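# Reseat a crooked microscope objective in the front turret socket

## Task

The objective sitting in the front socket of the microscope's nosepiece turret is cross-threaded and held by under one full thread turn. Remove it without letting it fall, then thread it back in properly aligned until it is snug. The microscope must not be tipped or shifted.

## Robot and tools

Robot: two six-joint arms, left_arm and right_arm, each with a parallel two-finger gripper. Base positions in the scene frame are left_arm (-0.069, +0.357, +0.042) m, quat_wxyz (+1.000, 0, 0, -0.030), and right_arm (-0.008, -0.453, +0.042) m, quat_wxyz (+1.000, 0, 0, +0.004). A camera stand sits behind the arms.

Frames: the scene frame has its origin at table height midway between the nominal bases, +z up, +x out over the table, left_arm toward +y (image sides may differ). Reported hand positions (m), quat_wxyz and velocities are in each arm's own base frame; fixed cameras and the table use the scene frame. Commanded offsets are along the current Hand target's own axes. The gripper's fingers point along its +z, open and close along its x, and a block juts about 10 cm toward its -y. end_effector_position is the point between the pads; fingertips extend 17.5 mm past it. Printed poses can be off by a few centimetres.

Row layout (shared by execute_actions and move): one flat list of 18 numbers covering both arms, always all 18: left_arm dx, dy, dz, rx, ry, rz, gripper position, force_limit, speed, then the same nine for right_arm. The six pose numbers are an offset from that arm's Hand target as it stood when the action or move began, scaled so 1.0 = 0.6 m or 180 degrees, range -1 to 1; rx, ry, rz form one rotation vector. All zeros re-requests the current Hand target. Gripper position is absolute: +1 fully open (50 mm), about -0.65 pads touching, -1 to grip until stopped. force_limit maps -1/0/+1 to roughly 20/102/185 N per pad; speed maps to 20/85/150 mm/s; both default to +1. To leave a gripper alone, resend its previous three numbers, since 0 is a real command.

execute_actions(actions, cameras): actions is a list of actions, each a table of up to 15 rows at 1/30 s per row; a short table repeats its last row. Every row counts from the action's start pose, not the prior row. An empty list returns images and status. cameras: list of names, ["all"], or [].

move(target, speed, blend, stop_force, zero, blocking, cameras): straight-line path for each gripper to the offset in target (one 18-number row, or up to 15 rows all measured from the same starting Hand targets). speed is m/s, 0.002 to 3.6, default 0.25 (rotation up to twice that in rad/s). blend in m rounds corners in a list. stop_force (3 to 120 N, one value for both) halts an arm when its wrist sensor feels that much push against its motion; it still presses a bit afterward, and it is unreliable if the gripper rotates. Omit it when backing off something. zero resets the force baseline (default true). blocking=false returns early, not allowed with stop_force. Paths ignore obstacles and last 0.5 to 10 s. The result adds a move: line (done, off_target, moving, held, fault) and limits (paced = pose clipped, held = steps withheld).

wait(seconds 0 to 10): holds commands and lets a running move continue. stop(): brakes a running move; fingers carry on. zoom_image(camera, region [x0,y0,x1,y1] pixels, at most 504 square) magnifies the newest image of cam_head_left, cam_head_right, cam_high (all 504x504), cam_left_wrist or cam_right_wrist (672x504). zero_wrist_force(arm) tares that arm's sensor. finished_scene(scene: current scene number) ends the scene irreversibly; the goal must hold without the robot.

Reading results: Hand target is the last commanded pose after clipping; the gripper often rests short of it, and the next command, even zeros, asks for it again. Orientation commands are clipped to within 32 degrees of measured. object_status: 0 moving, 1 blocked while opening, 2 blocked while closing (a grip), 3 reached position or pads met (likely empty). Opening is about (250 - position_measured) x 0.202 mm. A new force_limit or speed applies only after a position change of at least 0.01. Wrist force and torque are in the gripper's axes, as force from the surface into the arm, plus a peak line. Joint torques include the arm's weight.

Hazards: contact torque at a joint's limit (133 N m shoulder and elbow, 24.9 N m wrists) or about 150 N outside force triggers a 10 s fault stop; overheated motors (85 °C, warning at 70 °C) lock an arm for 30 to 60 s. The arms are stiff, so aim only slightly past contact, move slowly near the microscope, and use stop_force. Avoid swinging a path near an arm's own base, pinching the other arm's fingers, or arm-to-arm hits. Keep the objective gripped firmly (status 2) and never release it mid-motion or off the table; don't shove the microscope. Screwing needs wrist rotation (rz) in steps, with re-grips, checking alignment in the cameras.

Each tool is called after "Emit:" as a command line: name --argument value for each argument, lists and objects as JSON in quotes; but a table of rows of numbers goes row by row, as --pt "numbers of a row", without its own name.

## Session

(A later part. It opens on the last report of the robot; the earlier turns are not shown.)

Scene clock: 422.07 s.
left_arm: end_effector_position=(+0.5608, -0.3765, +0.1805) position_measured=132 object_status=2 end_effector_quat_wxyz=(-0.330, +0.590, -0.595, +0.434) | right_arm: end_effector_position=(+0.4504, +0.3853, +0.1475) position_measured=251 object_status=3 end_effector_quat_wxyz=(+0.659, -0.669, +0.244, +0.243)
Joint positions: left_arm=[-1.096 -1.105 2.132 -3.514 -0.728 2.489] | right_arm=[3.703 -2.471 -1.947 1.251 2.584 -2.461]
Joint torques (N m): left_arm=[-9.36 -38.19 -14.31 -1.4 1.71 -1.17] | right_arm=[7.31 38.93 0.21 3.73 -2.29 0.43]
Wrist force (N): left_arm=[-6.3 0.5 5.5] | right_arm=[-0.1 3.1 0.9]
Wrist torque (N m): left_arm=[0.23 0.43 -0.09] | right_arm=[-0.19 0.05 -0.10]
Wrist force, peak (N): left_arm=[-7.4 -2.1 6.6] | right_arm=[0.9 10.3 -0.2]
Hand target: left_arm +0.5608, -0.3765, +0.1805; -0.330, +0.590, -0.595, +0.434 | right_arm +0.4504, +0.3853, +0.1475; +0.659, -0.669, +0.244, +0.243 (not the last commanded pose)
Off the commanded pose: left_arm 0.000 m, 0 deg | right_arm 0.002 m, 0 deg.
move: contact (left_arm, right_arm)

Emit:
move --pt "-0.0002 0.0001 0.0003 0 0 0 -1 -0.6 -1 0 -0.0001 0 0 0 0 -1 -1 1" --pt "-0.0002 0.0001 0.0003 0 0 0 0.224 -0.6 -1 0 -0.0001 0 0 0 0 -1 -1 1" --pt "0.0004 -0.0003 -0.0002 0 0.285 -0.0764 0.224 -0.6 -1 0 -0.0001 0 0 0 0 -1 -1 1" --pt "0.0004 -0.0003 -0.0002 0 0.285 -0.0764 -1 -0.6 -1 0 -0.0001 0 0 0 0 -1 -1 1" --speed 0.2 --cameras '["cam_right_wrist","cam_left_wrist"]'

Emit:
zoom_image --camera "cam_right_wrist" --region '[310, 80, 440, 280]'

Emit:
zoom_image --camera "cam_left_wrist" --region '[305, 220, 415, 290]'

Scene clock: 427.83 s.
left_arm: end_effector_position=(+0.5607, -0.3767, +0.1807) position_measured=132 object_status=2 end_effector_quat_wxyz=(+0.012, +0.409, -0.607, +0.682) | right_arm: end_effector_position=(+0.4504, +0.3853, +0.1475) position_measured=251 object_status=3 end_effector_quat_wxyz=(+0.659, -0.669, +0.244, +0.243)
Joint positions: left_arm=[-0.665 -0.809 2.046 -4.303 -1.901 2.554] | right_arm=[3.703 -2.471 -1.947 1.25 2.584 -2.461]
Joint torques (N m): left_arm=[6.72 -31.67 -22.64 -4.11 -2.86 -1.52] | right_arm=[-6.4 50.9 14.61 -0.52 0.19 -0.28]
Wrist force (N): left_arm=[-2.0 0.2 -0.8] | right_arm=[-0.3 1.9 0.8]
Wrist torque (N m): left_arm=[0.29 0.34 -0.01] | right_arm=[-0.20 0.03 -0.10]
Wrist force, peak (N): left_arm=[-7.4 0.5 5.5] | right_arm=[1.3 3.4 1.6]
Hand target: left_arm +0.5607, -0.3767, +0.1807; +0.012, +0.409, -0.607, +0.682 | right_arm +0.4504, +0.3853, +0.1475; +0.659, -0.669, +0.244, +0.243
Off the commanded pose: left_arm 0.000 m, 0 deg | right_arm 0.000 m, 0 deg.
move: done
Images, in order (width x height): cam_left_wrist 672x504, cam_right_wrist 672x504.

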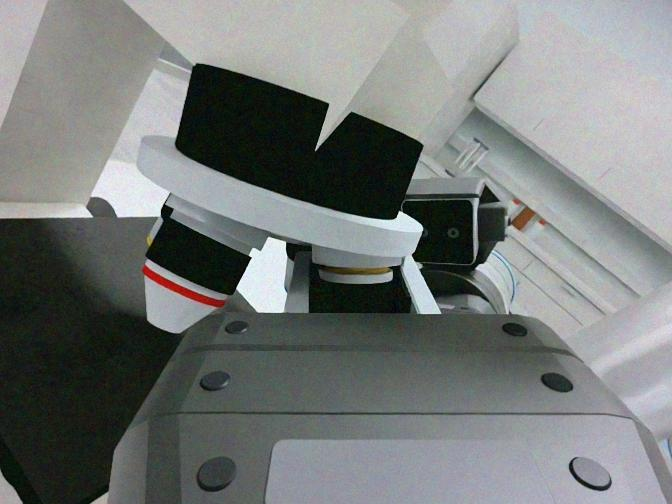

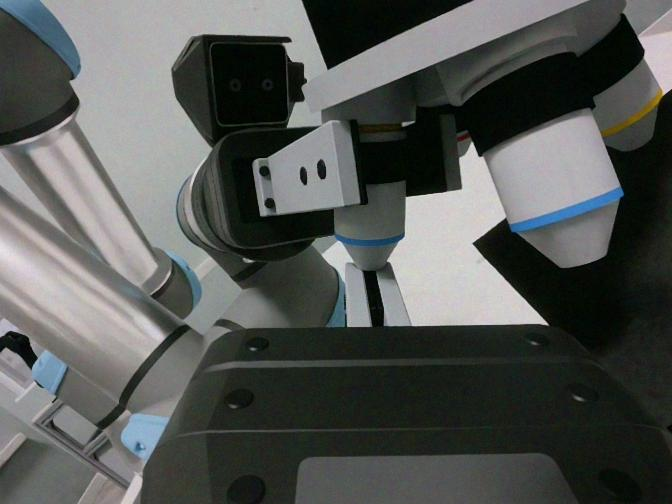

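Scaled by 2.520.

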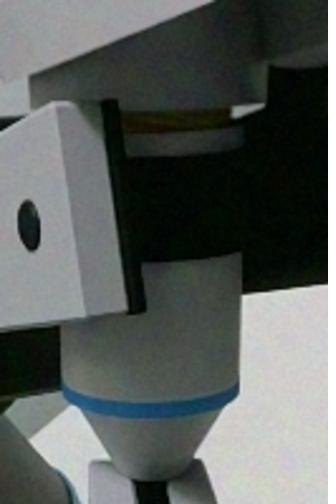

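Scaled by 4.582.

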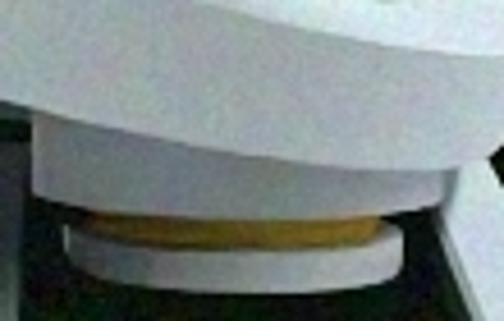

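Emit:
move --target '[0,-0.0001,0,0,-0.1425,0.0382,-1,-0.6,-1,0,0.005,0,0,0,0,-1,-1,1]' --speed 0.12

Scene clock: 430.97 s.
left_arm: end_effector_position=(+0.5608, -0.3767, +0.1808) position_measured=132 object_status=2 end_effector_quat_wxyz=(+0.163, -0.513, +0.617, -0.573) | right_arm: end_effector_position=(+0.4485, +0.3853, +0.1452) position_measured=251 object_status=3 end_effector_quat_wxyz=(+0.659, -0.669, +0.244, +0.243)
Joint positions: left_arm=[-0.903 -1.012 2.188 -4.011 -1.281 2.635] | right_arm=[3.705 -2.475 -1.951 1.259 2.582 -2.461]
Joint torques (N m): left_arm=[-9.03 -45.59 -0.96 -1.91 2.7 -1.44] | right_arm=[9.4 37.67 -1.01 3.38 -2.5 1.34]
Wrist force (N): left_arm=[-6.8 2.9 3.6] | right_arm=[-0.5 -0.5 0.3]
Wrist torque (N m): left_arm=[0.27 0.42 -0.07] | right_arm=[-0.24 0.04 -0.09]
Wrist force, peak (N): left_arm=[-9.0 1.6 11.0] | right_arm=[-0.4 2.2 0.9]
Hand target: left_arm +0.5608, -0.3767, +0.1808; +0.163, -0.513, +0.617, -0.573 | right_arm +0.4485, +0.3853, +0.1452; +0.659, -0.669, +0.244, +0.243
Off the commanded pose: left_arm 0.000 m, 0 deg | right_arm 0.000 m, 0 deg.
move: done

Emit:
move --target '[-0.00023,0,0.00034,0,-0.1556,0.0417,-1,-0.6,-1,0,0,0,0,0,0,-1,-1,1]' --speed 0.12

Scene clock: 435.57 s.
left_arm: end_effector_position=(+0.5610, -0.3767, +0.1807) position_measured=132 object_status=2 end_effector_quat_wxyz=(-0.344, +0.596, -0.592, +0.420) | right_arm: end_effector_position=(+0.4485, +0.3853, +0.1452) position_measured=251 object_status=3 end_effector_quat_wxyz=(+0.659, -0.669, +0.244, +0.243)
Joint positions: left_arm=[-1.108 -1.109 2.119 -3.45 -0.686 2.459] | right_arm=[3.705 -2.475 -1.951 1.259 2.582 -2.461]
Joint torques (N m): left_arm=[-9.22 -44.85 -31.82 -1.91 4.24 -1.45] | right_arm=[8.58 37.54 -0.29 3.44 -2.38 1.52]
Wrist force (N): left_arm=[-9.0 5.6 2.0] | right_arm=[-0.3 -0.2 0.6]
Wrist torque (N m): left_arm=[0.26 0.42 -0.11] | right_arm=[-0.19 0.02 -0.09]
Wrist force, peak (N): left_arm=[-11.5 10.8 14.1] | right_arm=[-0.5 -0.6 0.5]
Hand target: left_arm +0.5610, -0.3767, +0.1807; -0.344, +0.596, -0.592, +0.420 | right_arm +0.4485, +0.3853, +0.1452; +0.659, -0.669, +0.244, +0.243
Off the commanded pose: left_arm 0.000 m, 0 deg | right_arm 0.000 m, 0 deg.
move: done

Emit:
move --pt "-0.00025 0.00023 0.0002 0 0 0 -1 -0.6 -1 0 0 0 0 0 0 -1 -1 1" --pt "-0.00025 0.00023 0.0002 0 0 0 0.224 -0.6 -1 0 0 0 0 0 0 -1 -1 1" --pt "0 0 -0.0003 0 0.3113 -0.0835 0.224 -0.6 -1 0 0 0 0 0 0 -1 -1 1" --pt "0 0 -0.0003 0 0.3113 -0.0835 -1 -0.6 -1 0 0 0 0 0 0 -1 -1 1" --speed '[0.1,0.1,0.25,0.1]' --cameras '["cam_right_wrist","cam_left_wrist"]'

Emit:
zoom_image --camera "cam_right_wrist" --region '[310, 80, 440, 280]'

Scene clock: 442.10 s.
left_arm: end_effector_position=(+0.5608, -0.3767, +0.1808) position_measured=132 object_status=2 end_effector_quat_wxyz=(+0.029, +0.398, -0.604, +0.690) | right_arm: end_effector_position=(+0.4485, +0.3853, +0.1452) position_measured=251 object_status=3 end_effector_quat_wxyz=(+0.659, -0.669, +0.244, +0.243)
Joint positions: left_arm=[-0.645 -0.787 2.021 -4.325 -1.954 2.535] | right_arm=[3.705 -2.475 -1.951 1.259 2.582 -2.461]
Joint torques (N m): left_arm=[7.67 -29.86 -22.9 -2.52 -2.18 -1.42] | right_arm=[7.85 37.63 -0.42 3.34 -2.49 1.29]
Wrist force (N): left_arm=[1.6 0.3 -2.0] | right_arm=[-0.4 -0.4 0.4]
Wrist torque (N m): left_arm=[0.32 0.32 0.03] | right_arm=[-0.21 0.02 -0.09]
Wrist force, peak (N): left_arm=[-9.5 5.3 1.9] | right_arm=[-0.6 -0.6 0.5]
Hand target: left_arm +0.5608, -0.3767, +0.1808; +0.029, +0.398, -0.604, +0.690 | right_arm +0.4485, +0.3853, +0.1452; +0.659, -0.669, +0.244, +0.243
Off the commanded pose: left_arm 0.000 m, 0 deg | right_arm 0.000 m, 0 deg.
move: done
Images, in order (width x height): cam_left_wrist 672x504, cam_right_wrist 672x504.

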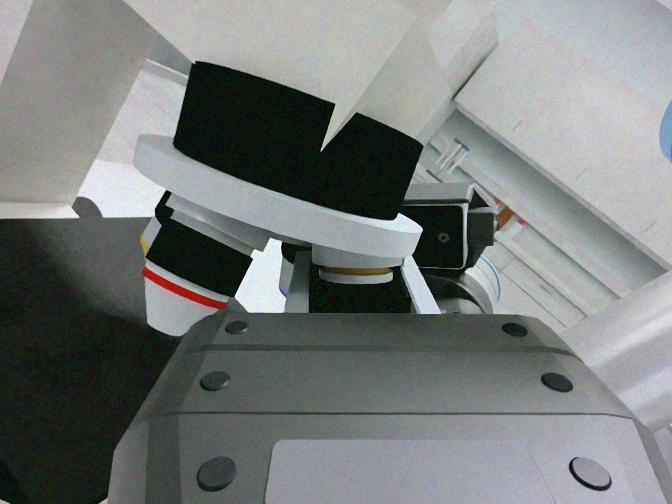

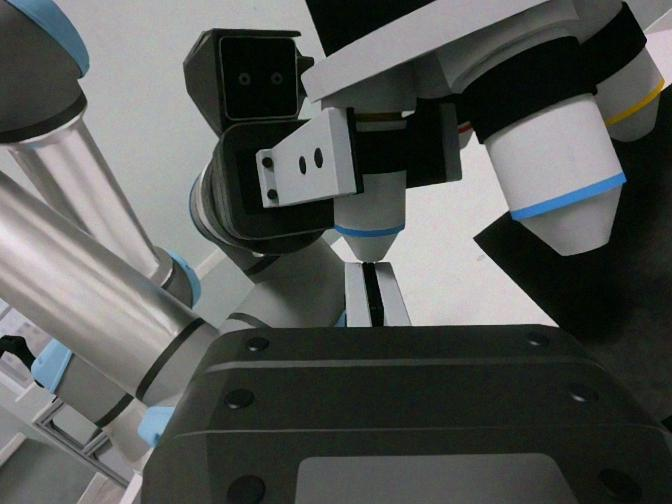

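Scaled by 2.520.

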